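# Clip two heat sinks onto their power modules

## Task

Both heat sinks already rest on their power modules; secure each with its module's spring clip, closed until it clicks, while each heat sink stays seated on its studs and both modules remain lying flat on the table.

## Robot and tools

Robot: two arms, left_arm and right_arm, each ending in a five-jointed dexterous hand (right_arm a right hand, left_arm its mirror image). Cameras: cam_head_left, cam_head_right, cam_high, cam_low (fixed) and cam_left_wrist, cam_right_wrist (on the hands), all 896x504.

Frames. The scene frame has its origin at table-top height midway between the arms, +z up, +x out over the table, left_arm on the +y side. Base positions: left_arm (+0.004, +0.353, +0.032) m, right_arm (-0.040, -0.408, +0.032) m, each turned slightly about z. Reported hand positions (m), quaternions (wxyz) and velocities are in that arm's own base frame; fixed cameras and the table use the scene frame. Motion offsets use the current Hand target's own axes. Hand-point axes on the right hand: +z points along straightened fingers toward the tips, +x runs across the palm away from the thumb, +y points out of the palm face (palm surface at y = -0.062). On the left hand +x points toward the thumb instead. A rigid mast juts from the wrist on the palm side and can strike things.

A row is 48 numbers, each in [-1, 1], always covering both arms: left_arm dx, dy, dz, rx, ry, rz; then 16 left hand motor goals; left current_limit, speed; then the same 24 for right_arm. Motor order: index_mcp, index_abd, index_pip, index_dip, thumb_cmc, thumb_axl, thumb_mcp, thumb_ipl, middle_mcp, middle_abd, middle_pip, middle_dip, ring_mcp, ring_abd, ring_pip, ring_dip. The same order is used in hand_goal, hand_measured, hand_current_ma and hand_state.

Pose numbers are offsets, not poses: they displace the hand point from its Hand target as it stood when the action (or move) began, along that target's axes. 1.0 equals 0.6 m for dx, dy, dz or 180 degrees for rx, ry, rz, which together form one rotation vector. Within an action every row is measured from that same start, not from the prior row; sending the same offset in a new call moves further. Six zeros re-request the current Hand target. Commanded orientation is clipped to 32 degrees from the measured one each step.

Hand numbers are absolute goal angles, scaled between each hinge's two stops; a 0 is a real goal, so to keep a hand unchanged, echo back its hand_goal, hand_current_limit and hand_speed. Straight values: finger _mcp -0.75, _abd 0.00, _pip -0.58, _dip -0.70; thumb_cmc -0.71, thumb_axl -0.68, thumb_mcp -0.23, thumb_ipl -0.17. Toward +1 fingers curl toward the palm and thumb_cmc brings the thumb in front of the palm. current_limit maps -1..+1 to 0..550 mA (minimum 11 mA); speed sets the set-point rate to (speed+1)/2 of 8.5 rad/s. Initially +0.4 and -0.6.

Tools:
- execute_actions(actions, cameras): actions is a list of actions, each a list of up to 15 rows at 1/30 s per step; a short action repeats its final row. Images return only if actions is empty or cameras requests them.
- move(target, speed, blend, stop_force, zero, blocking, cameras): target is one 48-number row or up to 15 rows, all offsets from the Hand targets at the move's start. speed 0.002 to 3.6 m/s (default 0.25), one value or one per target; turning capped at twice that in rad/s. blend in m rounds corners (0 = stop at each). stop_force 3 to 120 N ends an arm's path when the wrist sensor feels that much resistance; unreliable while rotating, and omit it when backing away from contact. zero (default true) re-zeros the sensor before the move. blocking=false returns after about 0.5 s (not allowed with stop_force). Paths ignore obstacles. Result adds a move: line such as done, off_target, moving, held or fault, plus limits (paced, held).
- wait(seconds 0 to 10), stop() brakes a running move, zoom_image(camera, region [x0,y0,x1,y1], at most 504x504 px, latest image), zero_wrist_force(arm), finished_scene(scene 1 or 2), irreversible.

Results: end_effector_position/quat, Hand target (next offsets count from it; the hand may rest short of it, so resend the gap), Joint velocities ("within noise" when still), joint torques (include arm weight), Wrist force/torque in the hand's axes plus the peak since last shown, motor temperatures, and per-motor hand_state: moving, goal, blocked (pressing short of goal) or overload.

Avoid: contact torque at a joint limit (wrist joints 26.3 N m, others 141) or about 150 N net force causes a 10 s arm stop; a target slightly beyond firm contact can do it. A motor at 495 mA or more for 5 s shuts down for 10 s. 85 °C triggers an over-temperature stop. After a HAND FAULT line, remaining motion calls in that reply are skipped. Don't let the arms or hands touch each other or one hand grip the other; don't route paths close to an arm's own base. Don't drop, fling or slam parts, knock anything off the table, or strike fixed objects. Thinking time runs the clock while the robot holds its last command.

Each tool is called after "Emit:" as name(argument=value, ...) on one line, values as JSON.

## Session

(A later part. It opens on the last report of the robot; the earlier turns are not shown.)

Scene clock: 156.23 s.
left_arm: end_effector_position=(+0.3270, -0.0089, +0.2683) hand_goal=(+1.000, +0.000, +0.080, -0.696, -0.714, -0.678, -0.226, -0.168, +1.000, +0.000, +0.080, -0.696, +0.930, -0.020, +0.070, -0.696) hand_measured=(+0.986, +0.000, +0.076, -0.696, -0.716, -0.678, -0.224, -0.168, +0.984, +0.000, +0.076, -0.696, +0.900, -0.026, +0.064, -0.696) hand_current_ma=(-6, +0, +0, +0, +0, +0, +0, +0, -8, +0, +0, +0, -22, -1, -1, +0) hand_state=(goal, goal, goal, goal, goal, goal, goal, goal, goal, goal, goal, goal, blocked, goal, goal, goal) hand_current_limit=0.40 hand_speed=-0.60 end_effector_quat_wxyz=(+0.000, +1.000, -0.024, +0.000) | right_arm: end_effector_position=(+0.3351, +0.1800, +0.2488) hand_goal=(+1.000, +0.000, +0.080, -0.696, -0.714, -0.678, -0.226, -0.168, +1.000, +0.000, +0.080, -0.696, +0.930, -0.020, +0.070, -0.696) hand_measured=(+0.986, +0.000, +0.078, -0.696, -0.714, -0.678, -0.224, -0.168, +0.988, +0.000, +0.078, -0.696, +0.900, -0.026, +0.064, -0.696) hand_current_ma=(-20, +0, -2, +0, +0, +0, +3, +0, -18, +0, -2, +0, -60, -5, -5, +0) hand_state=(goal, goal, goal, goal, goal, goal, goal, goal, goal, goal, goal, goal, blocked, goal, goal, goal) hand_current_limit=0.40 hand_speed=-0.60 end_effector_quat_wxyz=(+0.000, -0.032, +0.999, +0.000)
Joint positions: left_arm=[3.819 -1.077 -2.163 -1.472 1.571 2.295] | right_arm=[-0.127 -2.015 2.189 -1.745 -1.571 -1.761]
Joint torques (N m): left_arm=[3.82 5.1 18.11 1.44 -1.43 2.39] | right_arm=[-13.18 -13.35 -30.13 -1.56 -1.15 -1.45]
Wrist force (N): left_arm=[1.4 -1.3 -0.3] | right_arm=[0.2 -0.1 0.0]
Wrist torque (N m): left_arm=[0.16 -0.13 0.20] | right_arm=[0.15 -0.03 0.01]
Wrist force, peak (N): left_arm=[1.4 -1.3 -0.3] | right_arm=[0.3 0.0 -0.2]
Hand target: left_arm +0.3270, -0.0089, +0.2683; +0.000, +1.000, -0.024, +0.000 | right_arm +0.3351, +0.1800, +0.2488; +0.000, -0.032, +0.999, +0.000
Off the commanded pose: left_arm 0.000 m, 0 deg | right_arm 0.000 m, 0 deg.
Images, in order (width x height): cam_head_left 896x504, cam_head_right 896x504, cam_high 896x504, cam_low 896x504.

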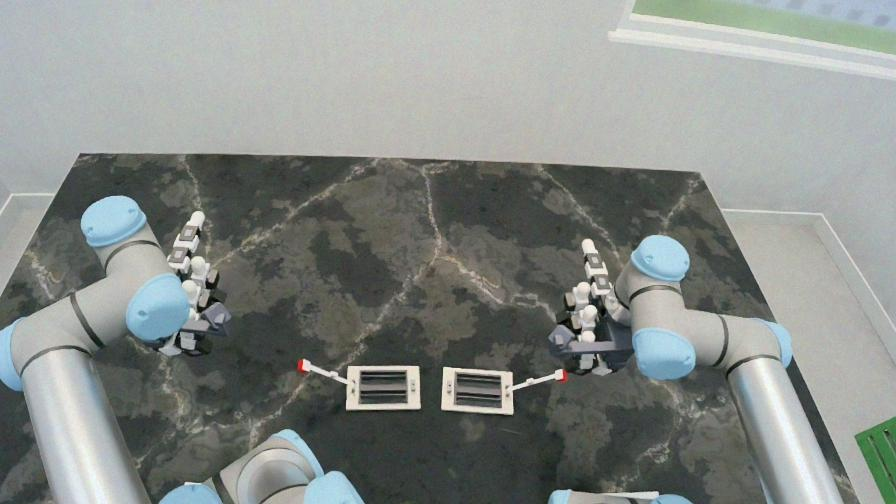

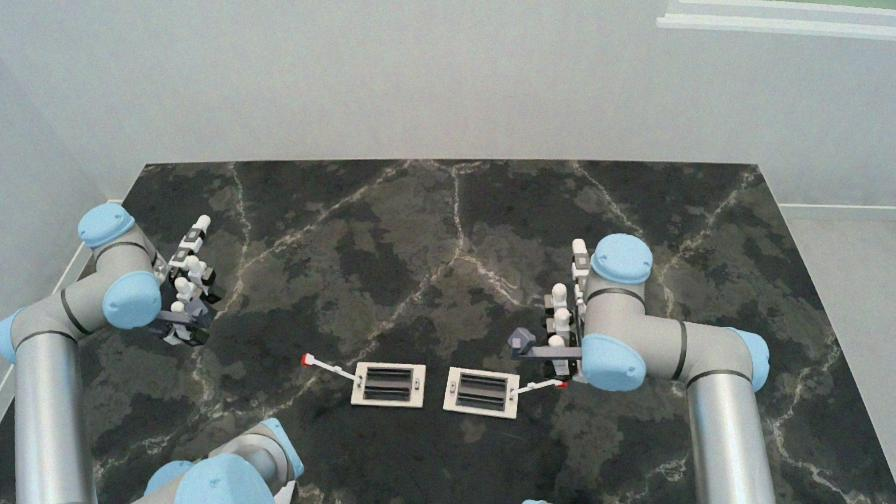

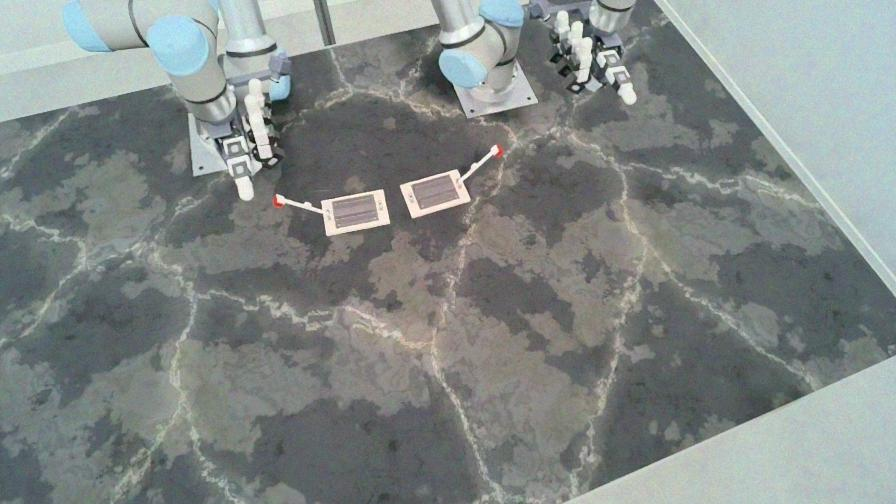

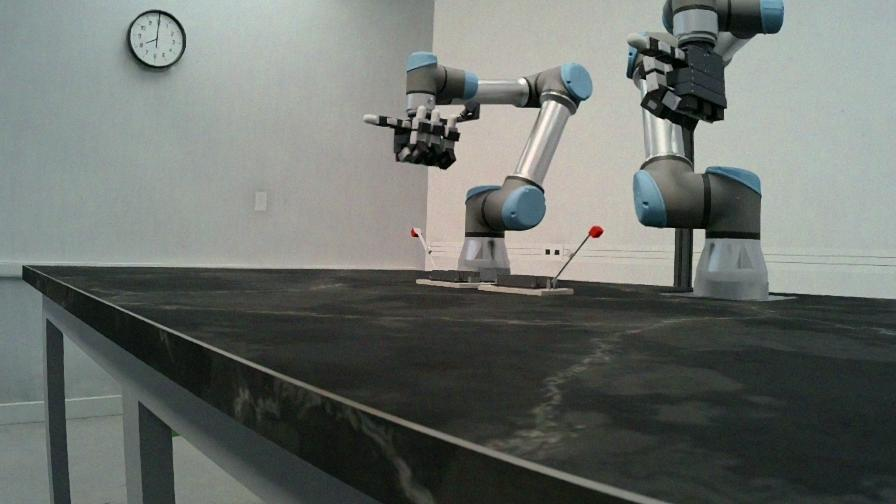

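Emit:
move(target=[[0,0,0,0,0,0,1.0,0,0.08,-0.696,-0.714,-0.678,-0.226,-0.168,1.0,0,0.08,-0.696,0.93,-0.02,0.07,-0.696,0.4,-0.6,-0.0162,-0.2277,0,0,0,0.0388,1.0,0,0.08,-0.696,-0.714,-0.678,-0.226,-0.168,1.0,0,0.08,-0.696,0.93,-0.02,0.07,-0.696,0.4,-0.6],[0,0,0,0,0,0,1.0,0,0.08,-0.696,-0.714,-0.678,-0.226,-0.168,1.0,0,0.08,-0.696,0.93,-0.02,0.07,-0.696,0.4,-0.6,-0.0162,-0.2277,0.3187,0,0,0.0388,1.0,0,0.08,-0.696,-0.714,-0.678,-0.226,-0.168,1.0,0,0.08,-0.696,0.93,-0.02,0.07,-0.696,0.4,-0.6],[0,0,0,0,0,0,1.0,0,0.08,-0.696,-0.714,-0.678,-0.226,-0.168,1.0,0,0.08,-0.696,0.93,-0.02,0.07,-0.696,0.4,-0.6,-0.0292,-0.1201,0.3187,0,0,0.0388,1.0,0,0.08,-0.696,-0.714,-0.678,-0.226,-0.168,1.0,0,0.08,-0.696,0.93,-0.02,0.07,-0.696,0.4,-0.6]], speed=[0.25,0.25,0.08], blend=[0.02,0.01,0], cameras=["cam_head_left","cam_head_right","cam_right_wrist"])

Emit:
zoom_image(camera="cam_right_wrist", region=[340, 0, 620, 160])

Emit:
zoom_image(camera="cam_head_right", region=[430, 350, 590, 430])

Scene clock: 211.50 s.
left_arm: end_effector_position=(+0.3270, -0.0089, +0.2683) hand_goal=(+1.000, +0.000, +0.080, -0.696, -0.714, -0.678, -0.226, -0.168, +1.000, +0.000, +0.080, -0.696, +0.930, -0.020, +0.070, -0.696) hand_measured=(+0.986, +0.000, +0.076, -0.696, -0.716, -0.678, -0.224, -0.168, +0.984, +0.000, +0.076, -0.696, +0.900, -0.026, +0.064, -0.696) hand_current_ma=(-6, +0, +0, +0, +0, +0, +0, +0, -8, +0, +0, +0, -22, -1, -1, +0) hand_state=(goal, goal, goal, goal, goal, goal, goal, goal, goal, goal, goal, goal, blocked, goal, goal, goal) hand_current_limit=0.40 hand_speed=-0.60 end_effector_quat_wxyz=(+0.000, +1.000, -0.024, +0.000) | right_arm: end_effector_position=(+0.3573, +0.1091, +0.0577) hand_goal=(+1.000, +0.000, +0.080, -0.696, -0.714, -0.678, -0.226, -0.168, +1.000, +0.000, +0.080, -0.696, +0.930, -0.020, +0.070, -0.696) hand_measured=(+0.988, +0.000, +0.078, -0.696, -0.714, -0.678, -0.222, -0.168, +0.988, +0.000, +0.078, -0.696, +0.900, -0.026, +0.064, -0.696) hand_current_ma=(-19, +0, -2, +0, +0, +0, +3, +0, -17, +0, -2, +0, -60, -5, -5, +0) hand_state=(goal, goal, goal, goal, goal, goal, goal, goal, goal, goal, goal, goal, blocked, goal, goal, goal) hand_current_limit=0.40 hand_speed=-0.60 end_effector_quat_wxyz=(+0.000, +0.029, +1.000, +0.000)
Joint positions: left_arm=[3.819 -1.077 -2.163 -1.472 1.571 2.295] | right_arm=[-0.337 -1.697 2.555 -2.43 -1.571 -1.85]
Joint torques (N m): left_arm=[5.77 2.27 19.36 1.21 -1.36 2.46] | right_arm=[-5.87 -19.29 -12.32 -2.85 -0.54 0.36]
Wrist force (N): left_arm=[1.3 -1.1 -0.1] | right_arm=[0.1 -0.1 -0.2]
Wrist torque (N m): left_arm=[0.17 -0.10 0.19] | right_arm=[0.17 -0.02 0.12]
Wrist force, peak (N): left_arm=[1.5 -1.3 -0.2] | right_arm=[-0.2 -1.8 -1.8]
Hand target: left_arm +0.3270, -0.0089, +0.2683; +0.000, +1.000, -0.024, +0.000 | right_arm +0.3573, +0.1091, +0.0577; +0.000, +0.029, +1.000, +0.000
Off the commanded pose: left_arm 0.000 m, 0 deg | right_arm 0.000 m, 0 deg.
move: done
camera_calibration:
cam_right_wrist: T_world_to_cam=[[0.806078, 0.59068, -0.0365369, -0.312188], [0.44852, -0.569467, 0.688866, -0.177892], [0.386093, -0.571667, -0.723967, 0.0944778], [0, 0, 0, 1]] pos_world=[0.294959, 0.137109, 0.179536]
Images, in order (width x height): cam_head_left 896x504, cam_head_right 896x504, cam_right_wrist 896x504.

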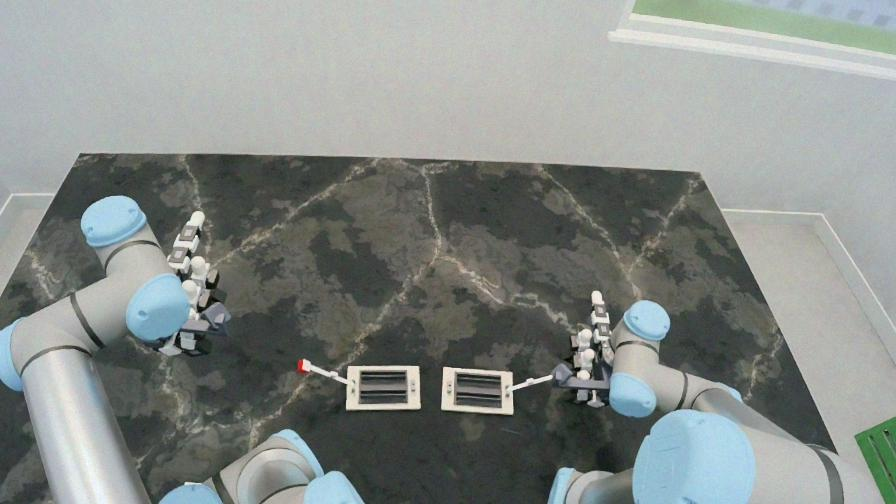

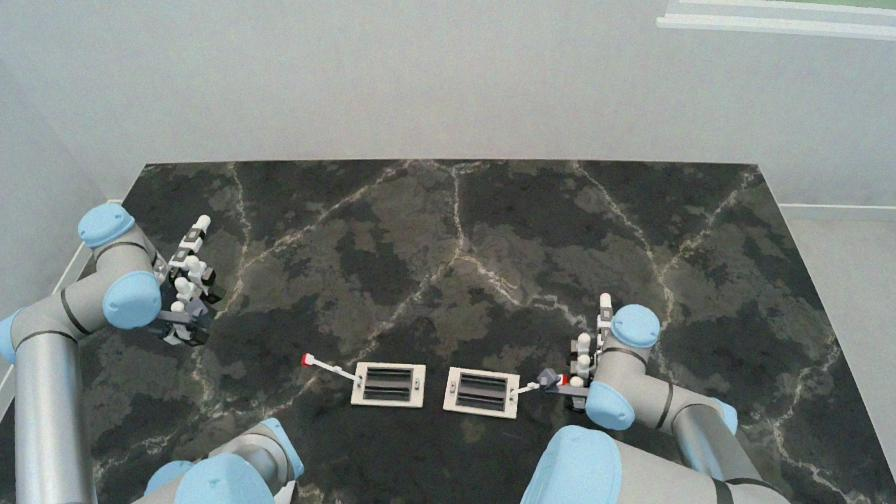

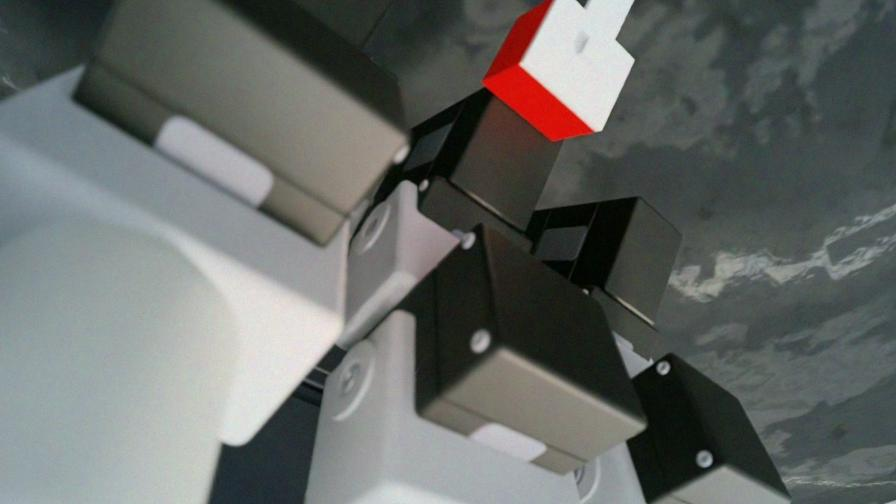

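Scaled by 1.800.

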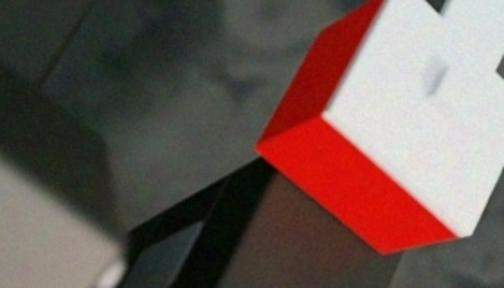

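Scaled by 3.150.

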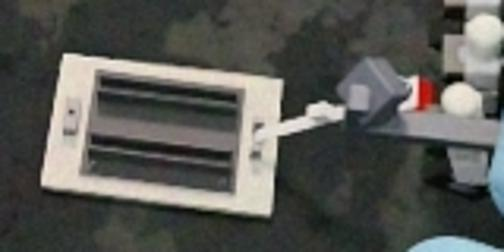

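Emit:
zoom_image(camera="cam_right_wrist", region=[400, 0, 660, 220])

Emit:
zoom_image(camera="cam_right_wrist", region=[470, 50, 610, 170])

Scaled by 1.938.

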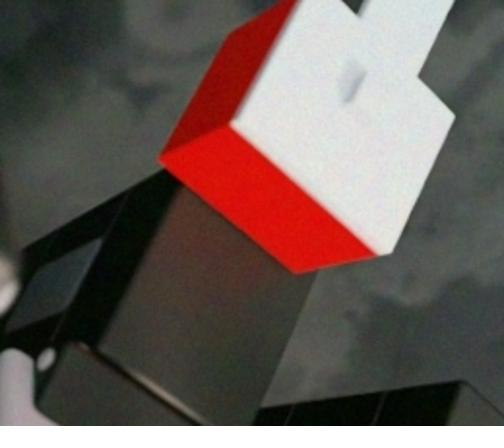

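Scaled by 3.600.

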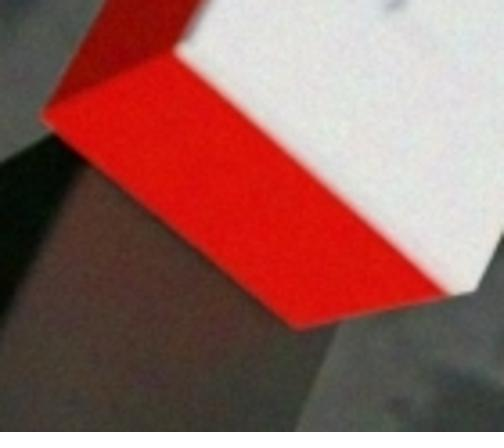

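Emit:
move(target=[[0,0,0,0,0,0,1.0,0,0.08,-0.696,-0.714,-0.678,-0.226,-0.168,1.0,0,0.08,-0.696,0.93,-0.02,0.07,-0.696,0.4,-0.6,0.005,-0.0033,0.0093,0,0,0,1.0,0,0.08,-0.696,-0.714,-0.678,-0.226,-0.168,1.0,0,0.08,-0.696,0.93,-0.02,0.07,-0.696,0.4,-0.6],[0,0,0,0,0,0,1.0,0,0.08,-0.696,-0.714,-0.678,-0.226,-0.168,1.0,0,0.08,-0.696,0.93,-0.02,0.07,-0.696,0.4,-0.6,0.005,0.0115,0.0057,0,0,0,1.0,0,0.08,-0.696,-0.714,-0.678,-0.226,-0.168,1.0,0,0.08,-0.696,0.93,-0.02,0.07,-0.696,0.4,-0.6],[0,0,0,0,0,0,1.0,0,0.08,-0.696,-0.714,-0.678,-0.226,-0.168,1.0,0,0.08,-0.696,0.93,-0.02,0.07,-0.696,0.4,-0.6,0.005,0.0505,-0.034,0,0,0,1.0,0,0.08,-0.696,-0.714,-0.678,-0.226,-0.168,1.0,0,0.08,-0.696,0.93,-0.02,0.07,-0.696,0.4,-0.6],[0,0,0,0,0,0,1.0,0,0.08,-0.696,-0.714,-0.678,-0.226,-0.168,1.0,0,0.08,-0.696,0.93,-0.02,0.07,-0.696,0.4,-0.6,0.005,0.0985,-0.0623,0,0,0,1.0,0,0.08,-0.696,-0.714,-0.678,-0.226,-0.168,1.0,0,0.08,-0.696,0.93,-0.02,0.07,-0.696,0.4,-0.6]], speed=0.05, blend=[0.004,0.005,0.005,0], stop_force=5, cameras=["cam_head_left","cam_low","cam_right_wrist"])

Emit:
zoom_image(camera="cam_low", region=[370, 180, 530, 300])

Emit:
zoom_image(camera="cam_head_left", region=[430, 340, 590, 430])

Scene clock: 279.70 s.
left_arm: end_effector_position=(+0.3270, -0.0089, +0.2683) hand_goal=(+1.000, +0.000, +0.080, -0.696, -0.714, -0.678, -0.226, -0.168, +1.000, +0.000, +0.080, -0.696, +0.930, -0.020, +0.070, -0.696) hand_measured=(+0.986, +0.000, +0.076, -0.696, -0.716, -0.678, -0.224, -0.168, +0.984, +0.000, +0.076, -0.696, +0.900, -0.026, +0.064, -0.696) hand_current_ma=(-6, +0, +0, +0, +0, +0, +0, +0, -8, +0, +0, +0, -22, -1, -1, +0) hand_state=(goal, goal, goal, goal, goal, goal, goal, goal, goal, goal, goal, goal, blocked, goal, goal, goal) hand_current_limit=0.40 hand_speed=-0.60 end_effector_quat_wxyz=(+0.000, +1.000, -0.024, +0.000) | right_arm: end_effector_position=(+0.3577, +0.1683, +0.0950) hand_goal=(+1.000, +0.000, +0.080, -0.696, -0.714, -0.678, -0.226, -0.168, +1.000, +0.000, +0.080, -0.696, +0.930, -0.020, +0.070, -0.696) hand_measured=(+0.988, +0.000, +0.078, -0.696, -0.714, -0.678, -0.222, -0.168, +0.988, +0.000, +0.078, -0.696, +0.900, -0.026, +0.064, -0.696) hand_current_ma=(-19, +0, -2, +0, +0, +0, +3, +0, -17, +0, -2, +0, -60, -5, -5, +0) hand_state=(goal, goal, goal, goal, goal, goal, goal, goal, goal, goal, goal, goal, blocked, goal, goal, goal) hand_current_limit=0.40 hand_speed=-0.60 end_effector_quat_wxyz=(+0.000, +0.029, +1.000, +0.000)
Joint positions: left_arm=[3.819 -1.077 -2.163 -1.472 1.571 2.295] | right_arm=[-0.15 -1.771 2.477 -2.277 -1.571 -1.663]
Joint torques (N m): left_arm=[7.58 1.35 20.63 1.47 -1.39 2.41] | right_arm=[-13.2 0.72 -10.2 -4.18 -0.68 0.52]
Wrist force (N): left_arm=[1.4 -1.2 -0.1] | right_arm=[0.2 -0.3 -0.3]
Wrist torque (N m): left_arm=[0.16 -0.12 0.20] | right_arm=[0.16 -0.03 0.13]
Wrist force, peak (N): left_arm=[1.7 -1.2 -0.4] | right_arm=[0.4 -0.7 0.4]
Hand target: left_arm +0.3270, -0.0089, +0.2683; +0.000, +1.000, -0.024, +0.000 | right_arm +0.3577, +0.1683, +0.0950; +0.000, +0.029, +1.000, +0.000
Off the commanded pose: left_arm 0.000 m, 0 deg | right_arm 0.000 m, 0 deg.
move: done; blend cut to 0.0033 m at target 1, 0.0046 m at target 2
camera_calibration:
cam_right_wrist: T_world_to_cam=[[0.806146, 0.590587, -0.036539, -0.346117], [0.448471, -0.569541, 0.688838, -0.170019], [0.386008, -0.57169, -0.723994, 0.155205], [0, 0, 0, 1]] pos_world=[0.295359, 0.196309, 0.216836]
Images, in order (width x height): cam_head_left 896x504, cam_low 896x504, cam_right_wrist 896x504.

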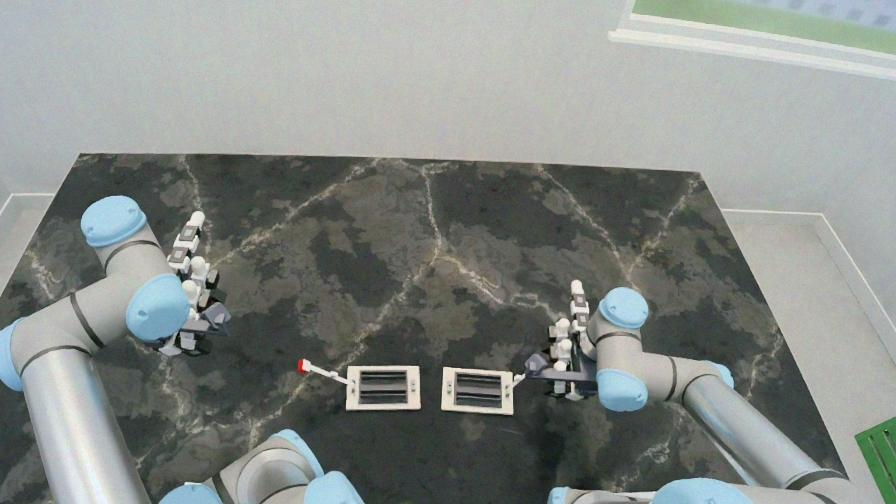

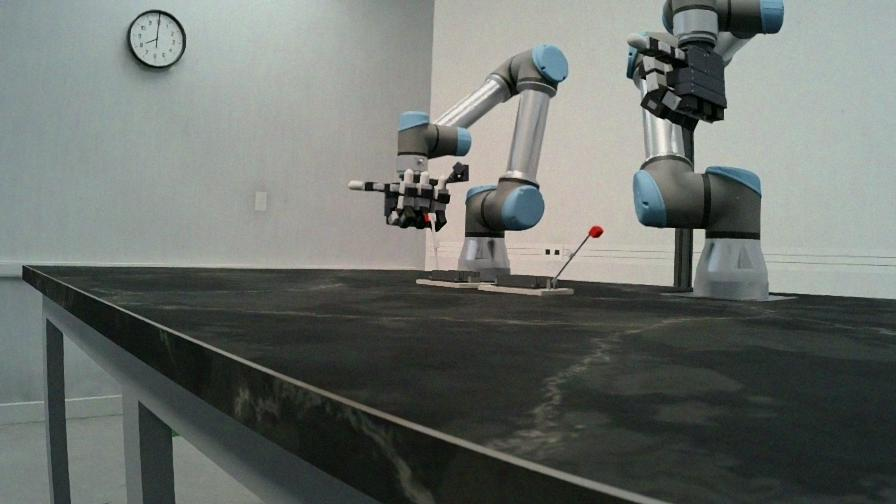

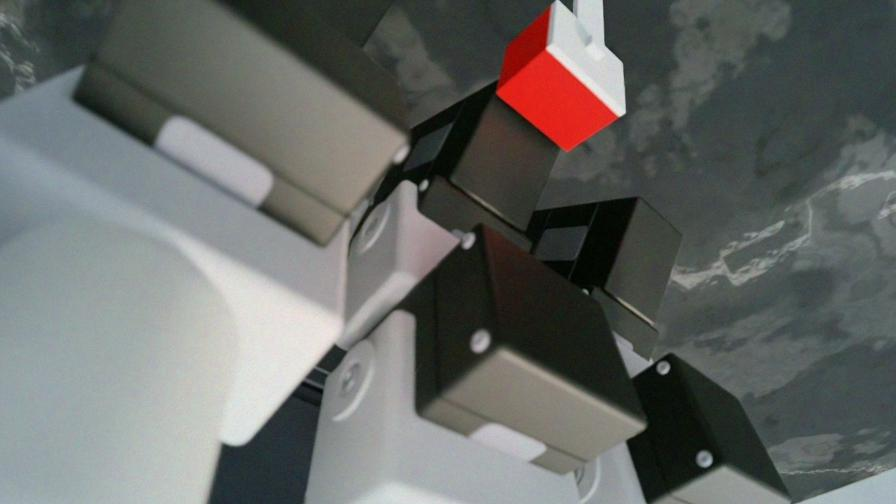

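Scaled by 3.150.

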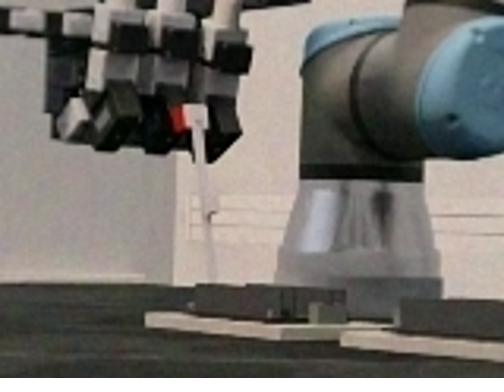

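Scaled by 3.150.

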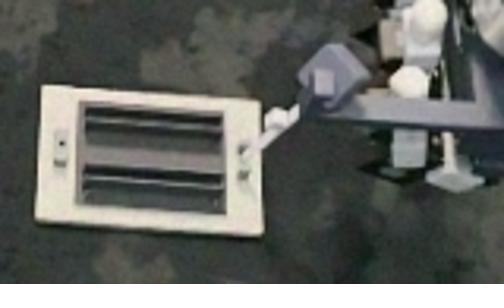

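Emit:
move(target=[[0,0,0,0,0,0,1.0,0,0.08,-0.696,-0.714,-0.678,-0.226,-0.168,1.0,0,0.08,-0.696,0.93,-0.02,0.07,-0.696,0.4,-0.6,0,0.0538,-0.0142,0,0,0,1.0,0,0.08,-0.696,-0.714,-0.678,-0.226,-0.168,1.0,0,0.08,-0.696,0.93,-0.02,0.07,-0.696,0.4,-0.6],[0,0,0,0,0,0,1.0,0,0.08,-0.696,-0.714,-0.678,-0.226,-0.168,1.0,0,0.08,-0.696,0.93,-0.02,0.07,-0.696,0.4,-0.6,0,0.1088,-0.0138,0,0,0,1.0,0,0.08,-0.696,-0.714,-0.678,-0.226,-0.168,1.0,0,0.08,-0.696,0.93,-0.02,0.07,-0.696,0.4,-0.6]], speed=0.05, blend=[0.005,0], stop_force=5, cameras=["cam_head_left","cam_low","cam_right_wrist"])

Emit:
zoom_image(camera="cam_low", region=[370, 180, 530, 300])

Emit:
zoom_image(camera="cam_right_wrist", region=[400, 0, 680, 180])

Scene clock: 288.00 s.
left_arm: end_effector_position=(+0.3270, -0.0089, +0.2683) hand_goal=(+1.000, +0.000, +0.080, -0.696, -0.714, -0.678, -0.226, -0.168, +1.000, +0.000, +0.080, -0.696, +0.930, -0.020, +0.070, -0.696) hand_measured=(+0.986, +0.000, +0.076, -0.696, -0.716, -0.678, -0.224, -0.168, +0.984, +0.000, +0.076, -0.696, +0.900, -0.026, +0.064, -0.696) hand_current_ma=(-6, +0, +0, +0, +0, +0, +0, +0, -8, +0, +0, +0, -22, -1, -1, +0) hand_state=(goal, goal, goal, goal, goal, goal, goal, goal, goal, goal, goal, goal, blocked, goal, goal, goal) hand_current_limit=0.40 hand_speed=-0.60 end_effector_quat_wxyz=(+0.000, +1.000, -0.024, +0.000) | right_arm: end_effector_position=(+0.3615, +0.2334, +0.1032) hand_goal=(+1.000, +0.000, +0.080, -0.696, -0.714, -0.678, -0.226, -0.168, +1.000, +0.000, +0.080, -0.696, +0.930, -0.020, +0.070, -0.696) hand_measured=(+0.988, +0.000, +0.078, -0.696, -0.714, -0.678, -0.222, -0.168, +0.988, +0.000, +0.078, -0.696, +0.900, -0.026, +0.064, -0.696) hand_current_ma=(-19, +0, -2, +0, +0, +0, +3, +0, -17, +0, -2, +0, -60, -5, -5, +0) hand_state=(goal, goal, goal, goal, goal, goal, goal, goal, goal, goal, goal, goal, blocked, goal, goal, goal) hand_current_limit=0.40 hand_speed=-0.60 end_effector_quat_wxyz=(+0.000, +0.029, +1.000, +0.000)
Joint positions: left_arm=[3.819 -1.077 -2.163 -1.472 1.571 2.295] | right_arm=[0.05 -1.714 2.406 -2.263 -1.571 -1.463]
Joint torques (N m): left_arm=[6.05 0.78 22.83 1.46 -1.61 2.25] | right_arm=[-13.64 -21.6 -10.51 -0.75 -0.94 0.62]
Wrist force (N): left_arm=[1.2 -1.0 -0.1] | right_arm=[0.0 -0.3 0.0]
Wrist torque (N m): left_arm=[0.19 -0.10 0.18] | right_arm=[0.11 -0.01 0.09]
Wrist force, peak (N): left_arm=[1.6 -1.2 -0.1] | right_arm=[0.3 -1.1 0.0]
Hand target: left_arm +0.3270, -0.0089, +0.2683; +0.000, +1.000, -0.024, +0.000 | right_arm +0.3615, +0.2334, +0.1032; +0.000, +0.029, +1.000, +0.000
Off the commanded pose: left_arm 0.000 m, 0 deg | right_arm 0.000 m, 0 deg.
move: done
camera_calibration:
cam_right_wrist: T_world_to_cam=[[0.806146, 0.590587, -0.036539, -0.387383], [0.448471, -0.569541, 0.688838, -0.140306], [0.386008, -0.57169, -0.723994, 0.197022], [0, 0, 0, 1]] pos_world=[0.299159, 0.261509, 0.225136]
Images, in order (width x height): cam_head_left 896x504, cam_low 896x504, cam_right_wrist 896x504.

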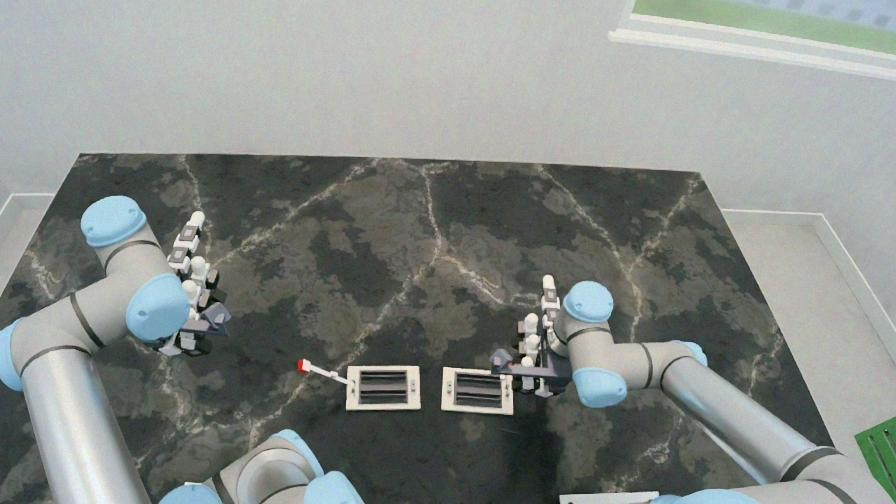

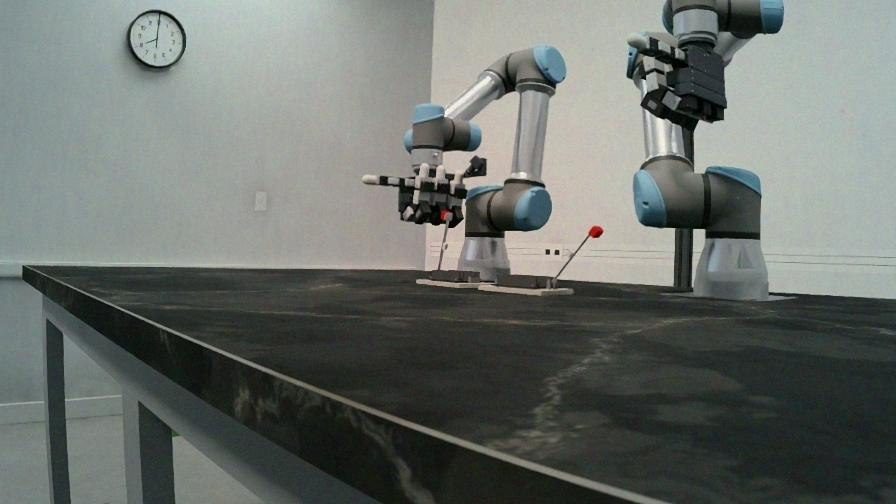

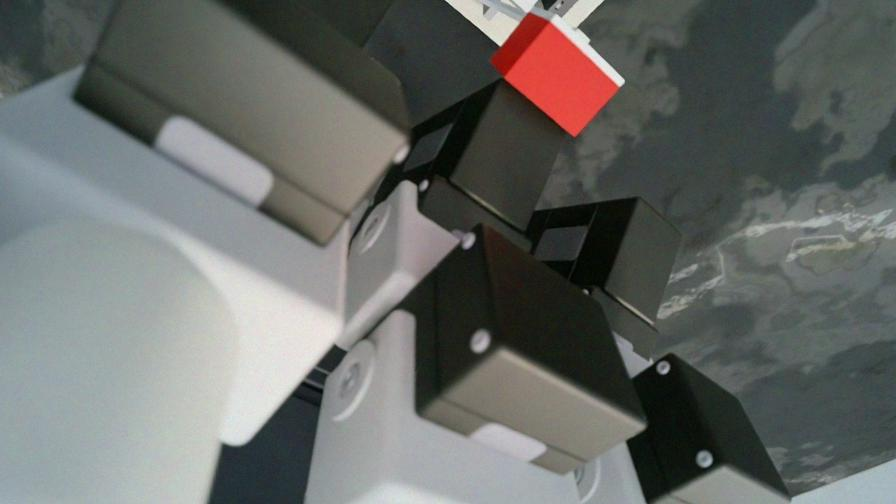

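Scaled by 3.150.

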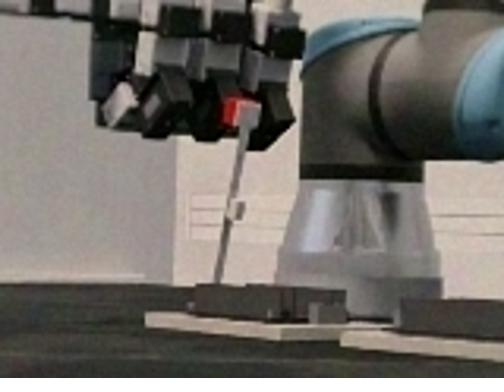

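Scaled by 1.800.

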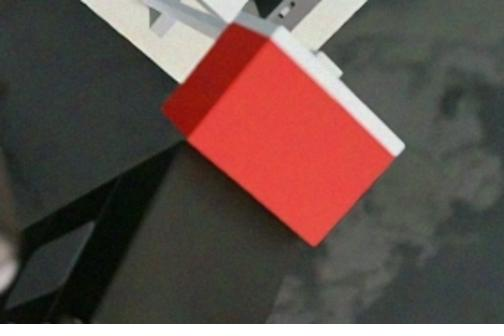

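Emit:
move(target=[[0,0,0,0,0,0,1.0,0,0.08,-0.696,-0.714,-0.678,-0.226,-0.168,1.0,0,0.08,-0.696,0.93,-0.02,0.07,-0.696,0.4,-0.6,0,-0.0007,-0.0195,0,0,0,1.0,0,0.08,-0.696,-0.714,-0.678,-0.226,-0.168,1.0,0,0.08,-0.696,0.93,-0.02,0.07,-0.696,0.4,-0.6],[0,0,0,0,0,0,1.0,0,0.08,-0.696,-0.714,-0.678,-0.226,-0.168,1.0,0,0.08,-0.696,0.93,-0.02,0.07,-0.696,0.4,-0.6,0,0.036,-0.0178,0,0,0,1.0,0,0.08,-0.696,-0.714,-0.678,-0.226,-0.168,1.0,0,0.08,-0.696,0.93,-0.02,0.07,-0.696,0.4,-0.6],[0,0,0,0,0,0,1.0,0,0.08,-0.696,-0.714,-0.678,-0.226,-0.168,1.0,0,0.08,-0.696,0.93,-0.02,0.07,-0.696,0.4,-0.6,0,0.0982,-0.0042,0,0,0,1.0,0,0.08,-0.696,-0.714,-0.678,-0.226,-0.168,1.0,0,0.08,-0.696,0.93,-0.02,0.07,-0.696,0.4,-0.6]], speed=0.05, blend=[0.004,0.004,0], stop_force=5, cameras=["cam_head_left","cam_low","cam_right_wrist"])

Emit:
zoom_image(camera="cam_low", region=[370, 180, 530, 300])

Emit:
zoom_image(camera="cam_right_wrist", region=[400, 0, 680, 180])

Scene clock: 298.37 s.
left_arm: end_effector_position=(+0.3270, -0.0089, +0.2683) hand_goal=(+1.000, +0.000, +0.080, -0.696, -0.714, -0.678, -0.226, -0.168, +1.000, +0.000, +0.080, -0.696, +0.930, -0.020, +0.070, -0.696) hand_measured=(+0.986, +0.000, +0.076, -0.696, -0.716, -0.678, -0.224, -0.168, +0.984, +0.000, +0.076, -0.696, +0.900, -0.026, +0.064, -0.696) hand_current_ma=(-6, +0, +0, +0, +0, +0, +0, +0, -8, +0, +0, +0, -22, -1, -1, +0) hand_state=(goal, goal, goal, goal, goal, goal, goal, goal, goal, goal, goal, goal, blocked, goal, goal, goal) hand_current_limit=0.40 hand_speed=-0.60 end_effector_quat_wxyz=(+0.000, +1.000, -0.024, +0.000) | right_arm: end_effector_position=(+0.3649, +0.2923, +0.1057) hand_goal=(+1.000, +0.000, +0.080, -0.696, -0.714, -0.678, -0.226, -0.168, +1.000, +0.000, +0.080, -0.696, +0.930, -0.020, +0.070, -0.696) hand_measured=(+0.988, +0.000, +0.078, -0.696, -0.714, -0.678, -0.222, -0.168, +0.988, +0.000, +0.078, -0.696, +0.900, -0.026, +0.064, -0.696) hand_current_ma=(-19, +0, -2, +0, +0, +0, +3, +0, -17, +0, -2, +0, -60, -5, -5, +0) hand_state=(goal, goal, goal, goal, goal, goal, goal, goal, goal, goal, goal, goal, blocked, goal, goal, goal) hand_current_limit=0.40 hand_speed=-0.60 end_effector_quat_wxyz=(+0.000, +0.029, +1.000, +0.000)
Joint positions: left_arm=[3.819 -1.077 -2.163 -1.472 1.571 2.295] | right_arm=[0.212 -1.635 2.33 -2.267 -1.572 -1.301]
Joint torques (N m): left_arm=[6.84 -2.94 24.53 1.4 -1.36 2.22] | right_arm=[-13.61 -25.63 -10.69 -0.61 -0.87 0.48]
Wrist force (N): left_arm=[1.3 -1.1 -0.2] | right_arm=[0.0 -0.3 0.0]
Wrist torque (N m): left_arm=[0.18 -0.10 0.19] | right_arm=[0.10 0.01 0.09]
Wrist force, peak (N): left_arm=[1.5 -1.3 -0.1] | right_arm=[0.2 -0.6 -0.5]
Hand target: left_arm +0.3270, -0.0089, +0.2683; +0.000, +1.000, -0.024, +0.000 | right_arm +0.3649, +0.2923, +0.1057; +0.000, +0.029, +1.000, +0.000
Off the commanded pose: left_arm 0.000 m, 0 deg | right_arm 0.000 m, 0 deg.
move: done
camera_calibration:
cam_right_wrist: T_world_to_cam=[[0.806146, 0.590587, -0.036539, -0.424763], [0.448471, -0.569541, 0.688838, -0.109995], [0.386008, -0.57169, -0.723994, 0.231062], [0, 0, 0, 1]] pos_world=[0.302559, 0.320309, 0.227536]
Images, in order (width x height): cam_head_left 896x504, cam_low 896x504, cam_right_wrist 896x504.

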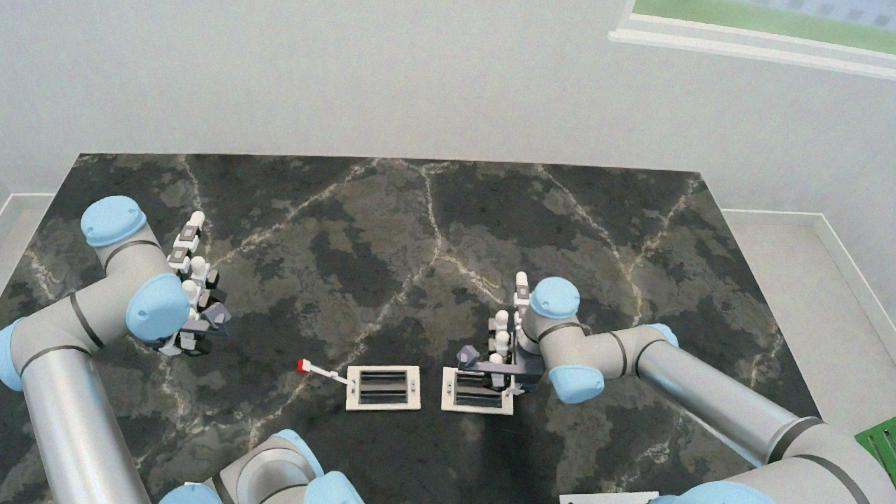

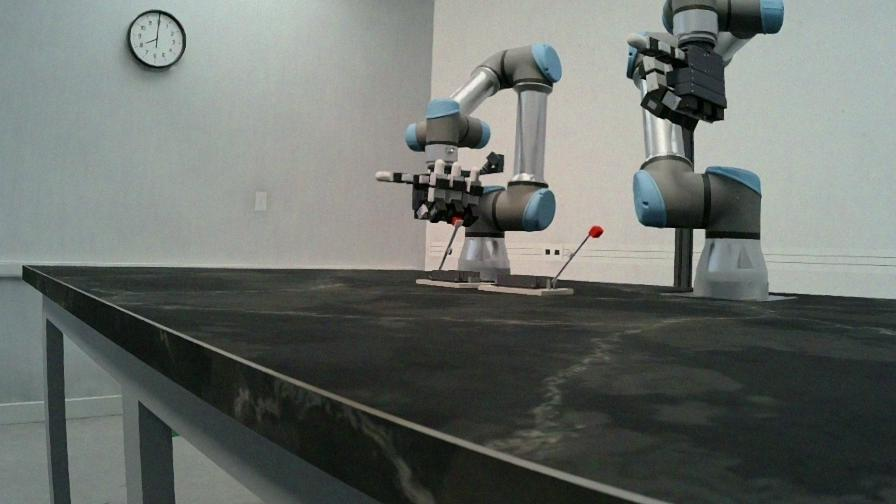

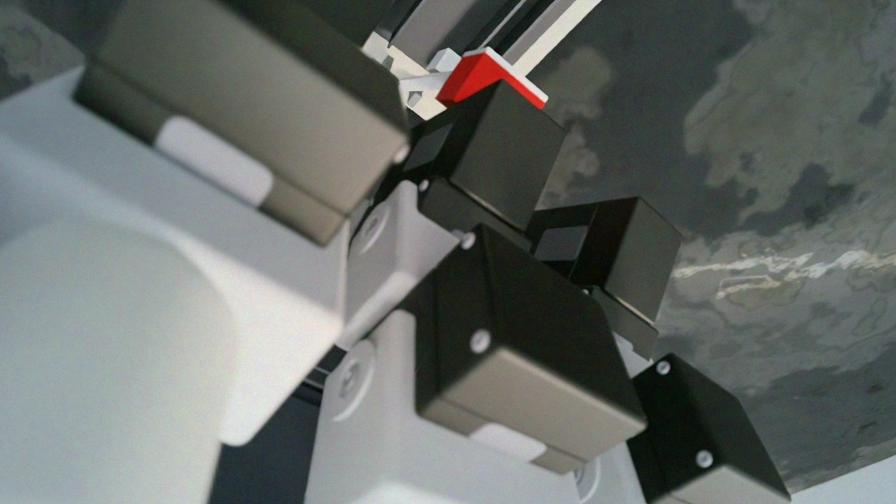

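Scaled by 3.150.

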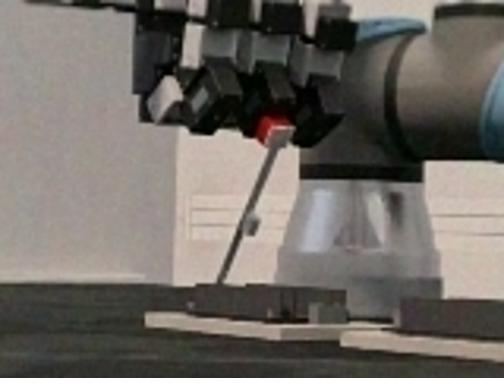

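Scaled by 1.800.

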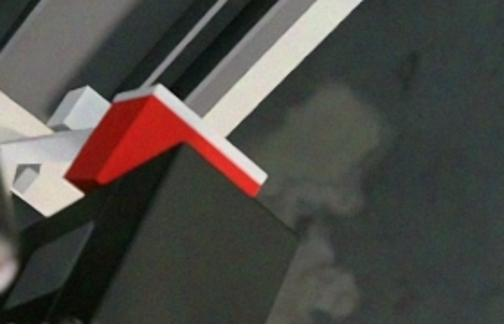

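Emit:
move(target=[[0,0,0,0,0,0,1.0,0,0.08,-0.696,-0.714,-0.678,-0.226,-0.168,1.0,0,0.08,-0.696,0.93,-0.02,0.07,-0.696,0.4,-0.6,0,0.0295,0.0147,0,0,0,1.0,0,0.08,-0.696,-0.714,-0.678,-0.226,-0.168,1.0,0,0.08,-0.696,0.93,-0.02,0.07,-0.696,0.4,-0.6],[0,0,0,0,0,0,1.0,0,0.08,-0.696,-0.714,-0.678,-0.226,-0.168,1.0,0,0.08,-0.696,0.93,-0.02,0.07,-0.696,0.4,-0.6,0,0.0462,0.0263,0,0,0,1.0,0,0.08,-0.696,-0.714,-0.678,-0.226,-0.168,1.0,0,0.08,-0.696,0.93,-0.02,0.07,-0.696,0.4,-0.6],[0,0,0,0,0,0,1.0,0,0.08,-0.696,-0.714,-0.678,-0.226,-0.168,1.0,0,0.08,-0.696,0.93,-0.02,0.07,-0.696,0.4,-0.6,0,0.0672,0.0447,0,0,0,1.0,0,0.08,-0.696,-0.714,-0.678,-0.226,-0.168,1.0,0,0.08,-0.696,0.93,-0.02,0.07,-0.696,0.4,-0.6]], speed=0.05, blend=[0.004,0.004,0], stop_force=5, cameras=["cam_head_left","cam_low","cam_right_wrist"])

Emit:
zoom_image(camera="cam_low", region=[370, 180, 530, 300])

Emit:
zoom_image(camera="cam_right_wrist", region=[340, 0, 620, 180])

Scene clock: 307.50 s.
left_arm: end_effector_position=(+0.3270, -0.0089, +0.2683) hand_goal=(+1.000, +0.000, +0.080, -0.696, -0.714, -0.678, -0.226, -0.168, +1.000, +0.000, +0.080, -0.696, +0.930, -0.020, +0.070, -0.696) hand_measured=(+0.986, +0.000, +0.076, -0.696, -0.716, -0.678, -0.224, -0.168, +0.984, +0.000, +0.076, -0.696, +0.900, -0.026, +0.064, -0.696) hand_current_ma=(-6, +0, +0, +0, +0, +0, +0, +0, -8, +0, +0, +0, -22, -1, -1, +0) hand_state=(goal, goal, goal, goal, goal, goal, goal, goal, goal, goal, goal, goal, blocked, goal, goal, goal) hand_current_limit=0.40 hand_speed=-0.60 end_effector_quat_wxyz=(+0.000, +1.000, -0.024, +0.000) | right_arm: end_effector_position=(+0.3673, +0.3325, +0.0789) hand_goal=(+1.000, +0.000, +0.080, -0.696, -0.714, -0.678, -0.226, -0.168, +1.000, +0.000, +0.080, -0.696, +0.930, -0.020, +0.070, -0.696) hand_measured=(+0.988, +0.000, +0.078, -0.696, -0.714, -0.678, -0.222, -0.168, +0.988, +0.000, +0.078, -0.696, +0.900, -0.026, +0.064, -0.696) hand_current_ma=(-19, +0, -2, +0, +0, +0, +3, +0, -17, +0, -2, +0, -60, -5, -5, +0) hand_state=(goal, goal, goal, goal, goal, goal, goal, goal, goal, goal, goal, goal, blocked, goal, goal, goal) hand_current_limit=0.40 hand_speed=-0.60 end_effector_quat_wxyz=(+0.000, +0.029, +1.000, +0.000)
Joint positions: left_arm=[3.819 -1.077 -2.163 -1.472 1.571 2.295] | right_arm=[0.311 -1.515 2.305 -2.36 -1.572 -1.202]
Joint torques (N m): left_arm=[7.29 -2.41 25.32 1.28 -1.64 2.43] | right_arm=[-13.83 -29.01 -9.33 -1.67 -1.15 -1.61]
Wrist force (N): left_arm=[1.5 -1.1 -0.1] | right_arm=[0.1 -0.1 0.0]
Wrist torque (N m): left_arm=[0.17 -0.14 0.21] | right_arm=[0.15 -0.01 0.11]
Wrist force, peak (N): left_arm=[1.6 -1.2 0.0] | right_arm=[0.0 -0.7 -0.8]
Hand target: left_arm +0.3270, -0.0089, +0.2683; +0.000, +1.000, -0.024, +0.000 | right_arm +0.3673, +0.3325, +0.0789; +0.000, +0.029, +1.000, +0.000
Off the commanded pose: left_arm 0.000 m, 0 deg | right_arm 0.000 m, 0 deg.
move: done
camera_calibration:
cam_right_wrist: T_world_to_cam=[[0.806172, 0.590554, -0.0364987, -0.451401], [0.448424, -0.569575, 0.68884, -0.0695875], [0.386009, -0.571691, -0.723994, 0.233811], [0, 0, 0, 1]] pos_world=[0.304859, 0.360609, 0.200736]
Images, in order (width x height): cam_head_left 896x504, cam_low 896x504, cam_right_wrist 896x504.

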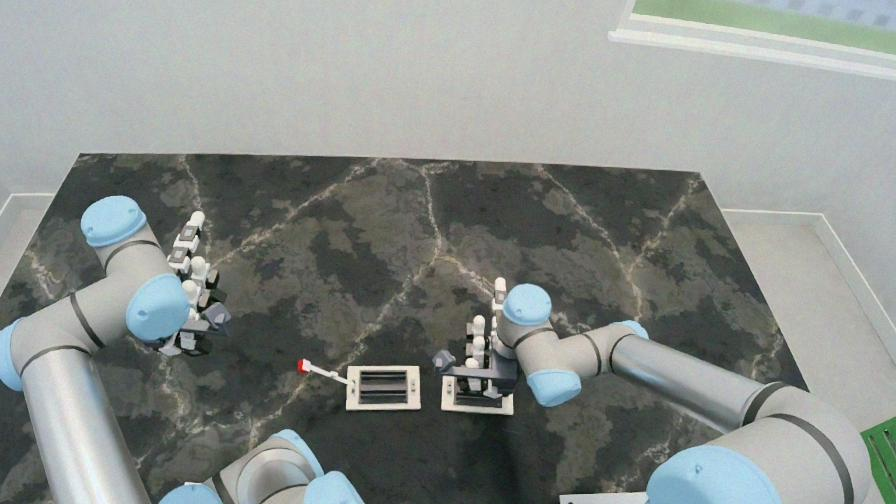

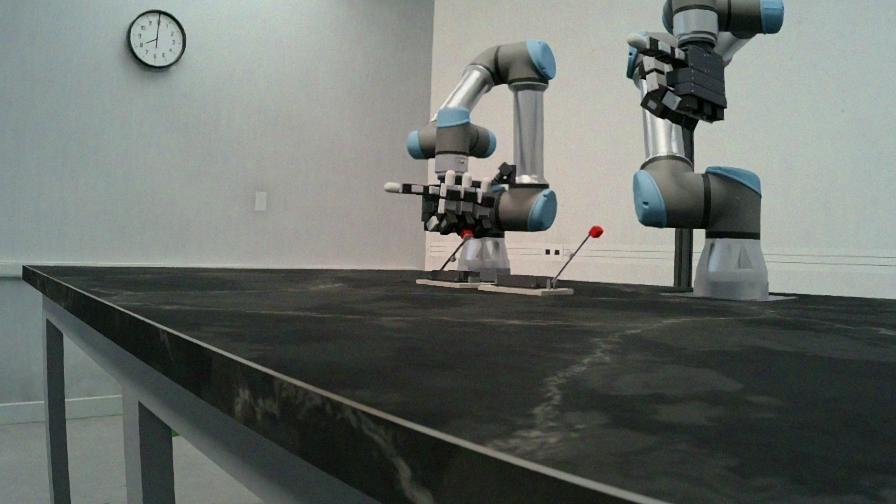

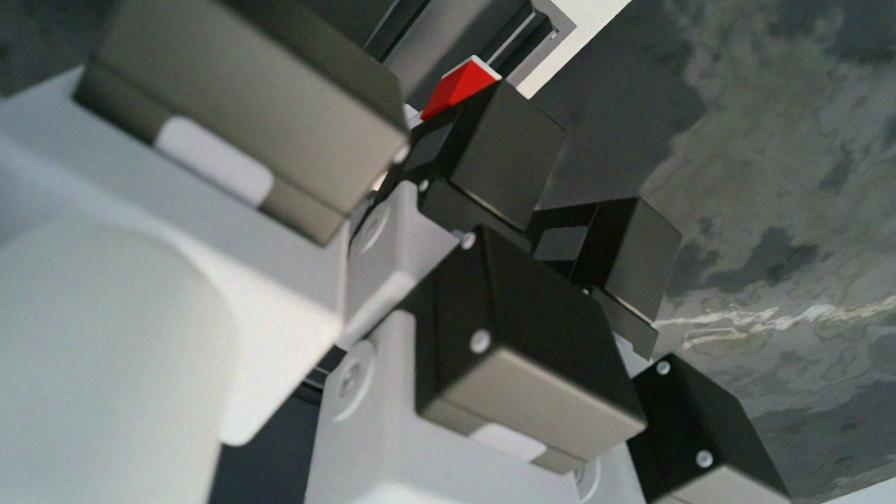

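Scaled by 3.150.

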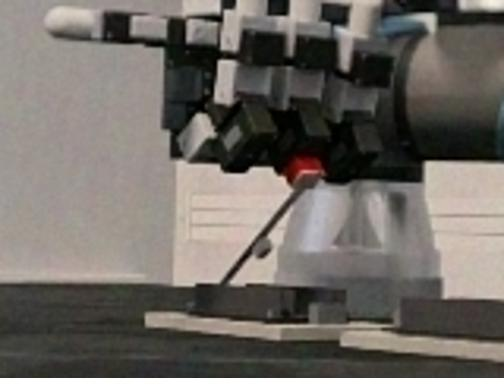

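Scaled by 1.800.

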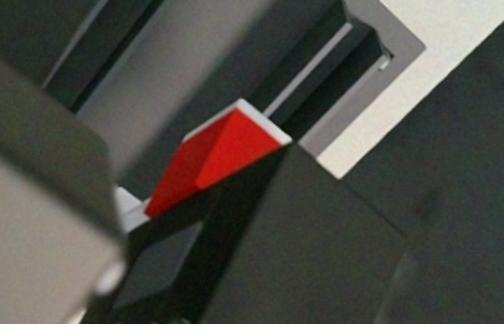

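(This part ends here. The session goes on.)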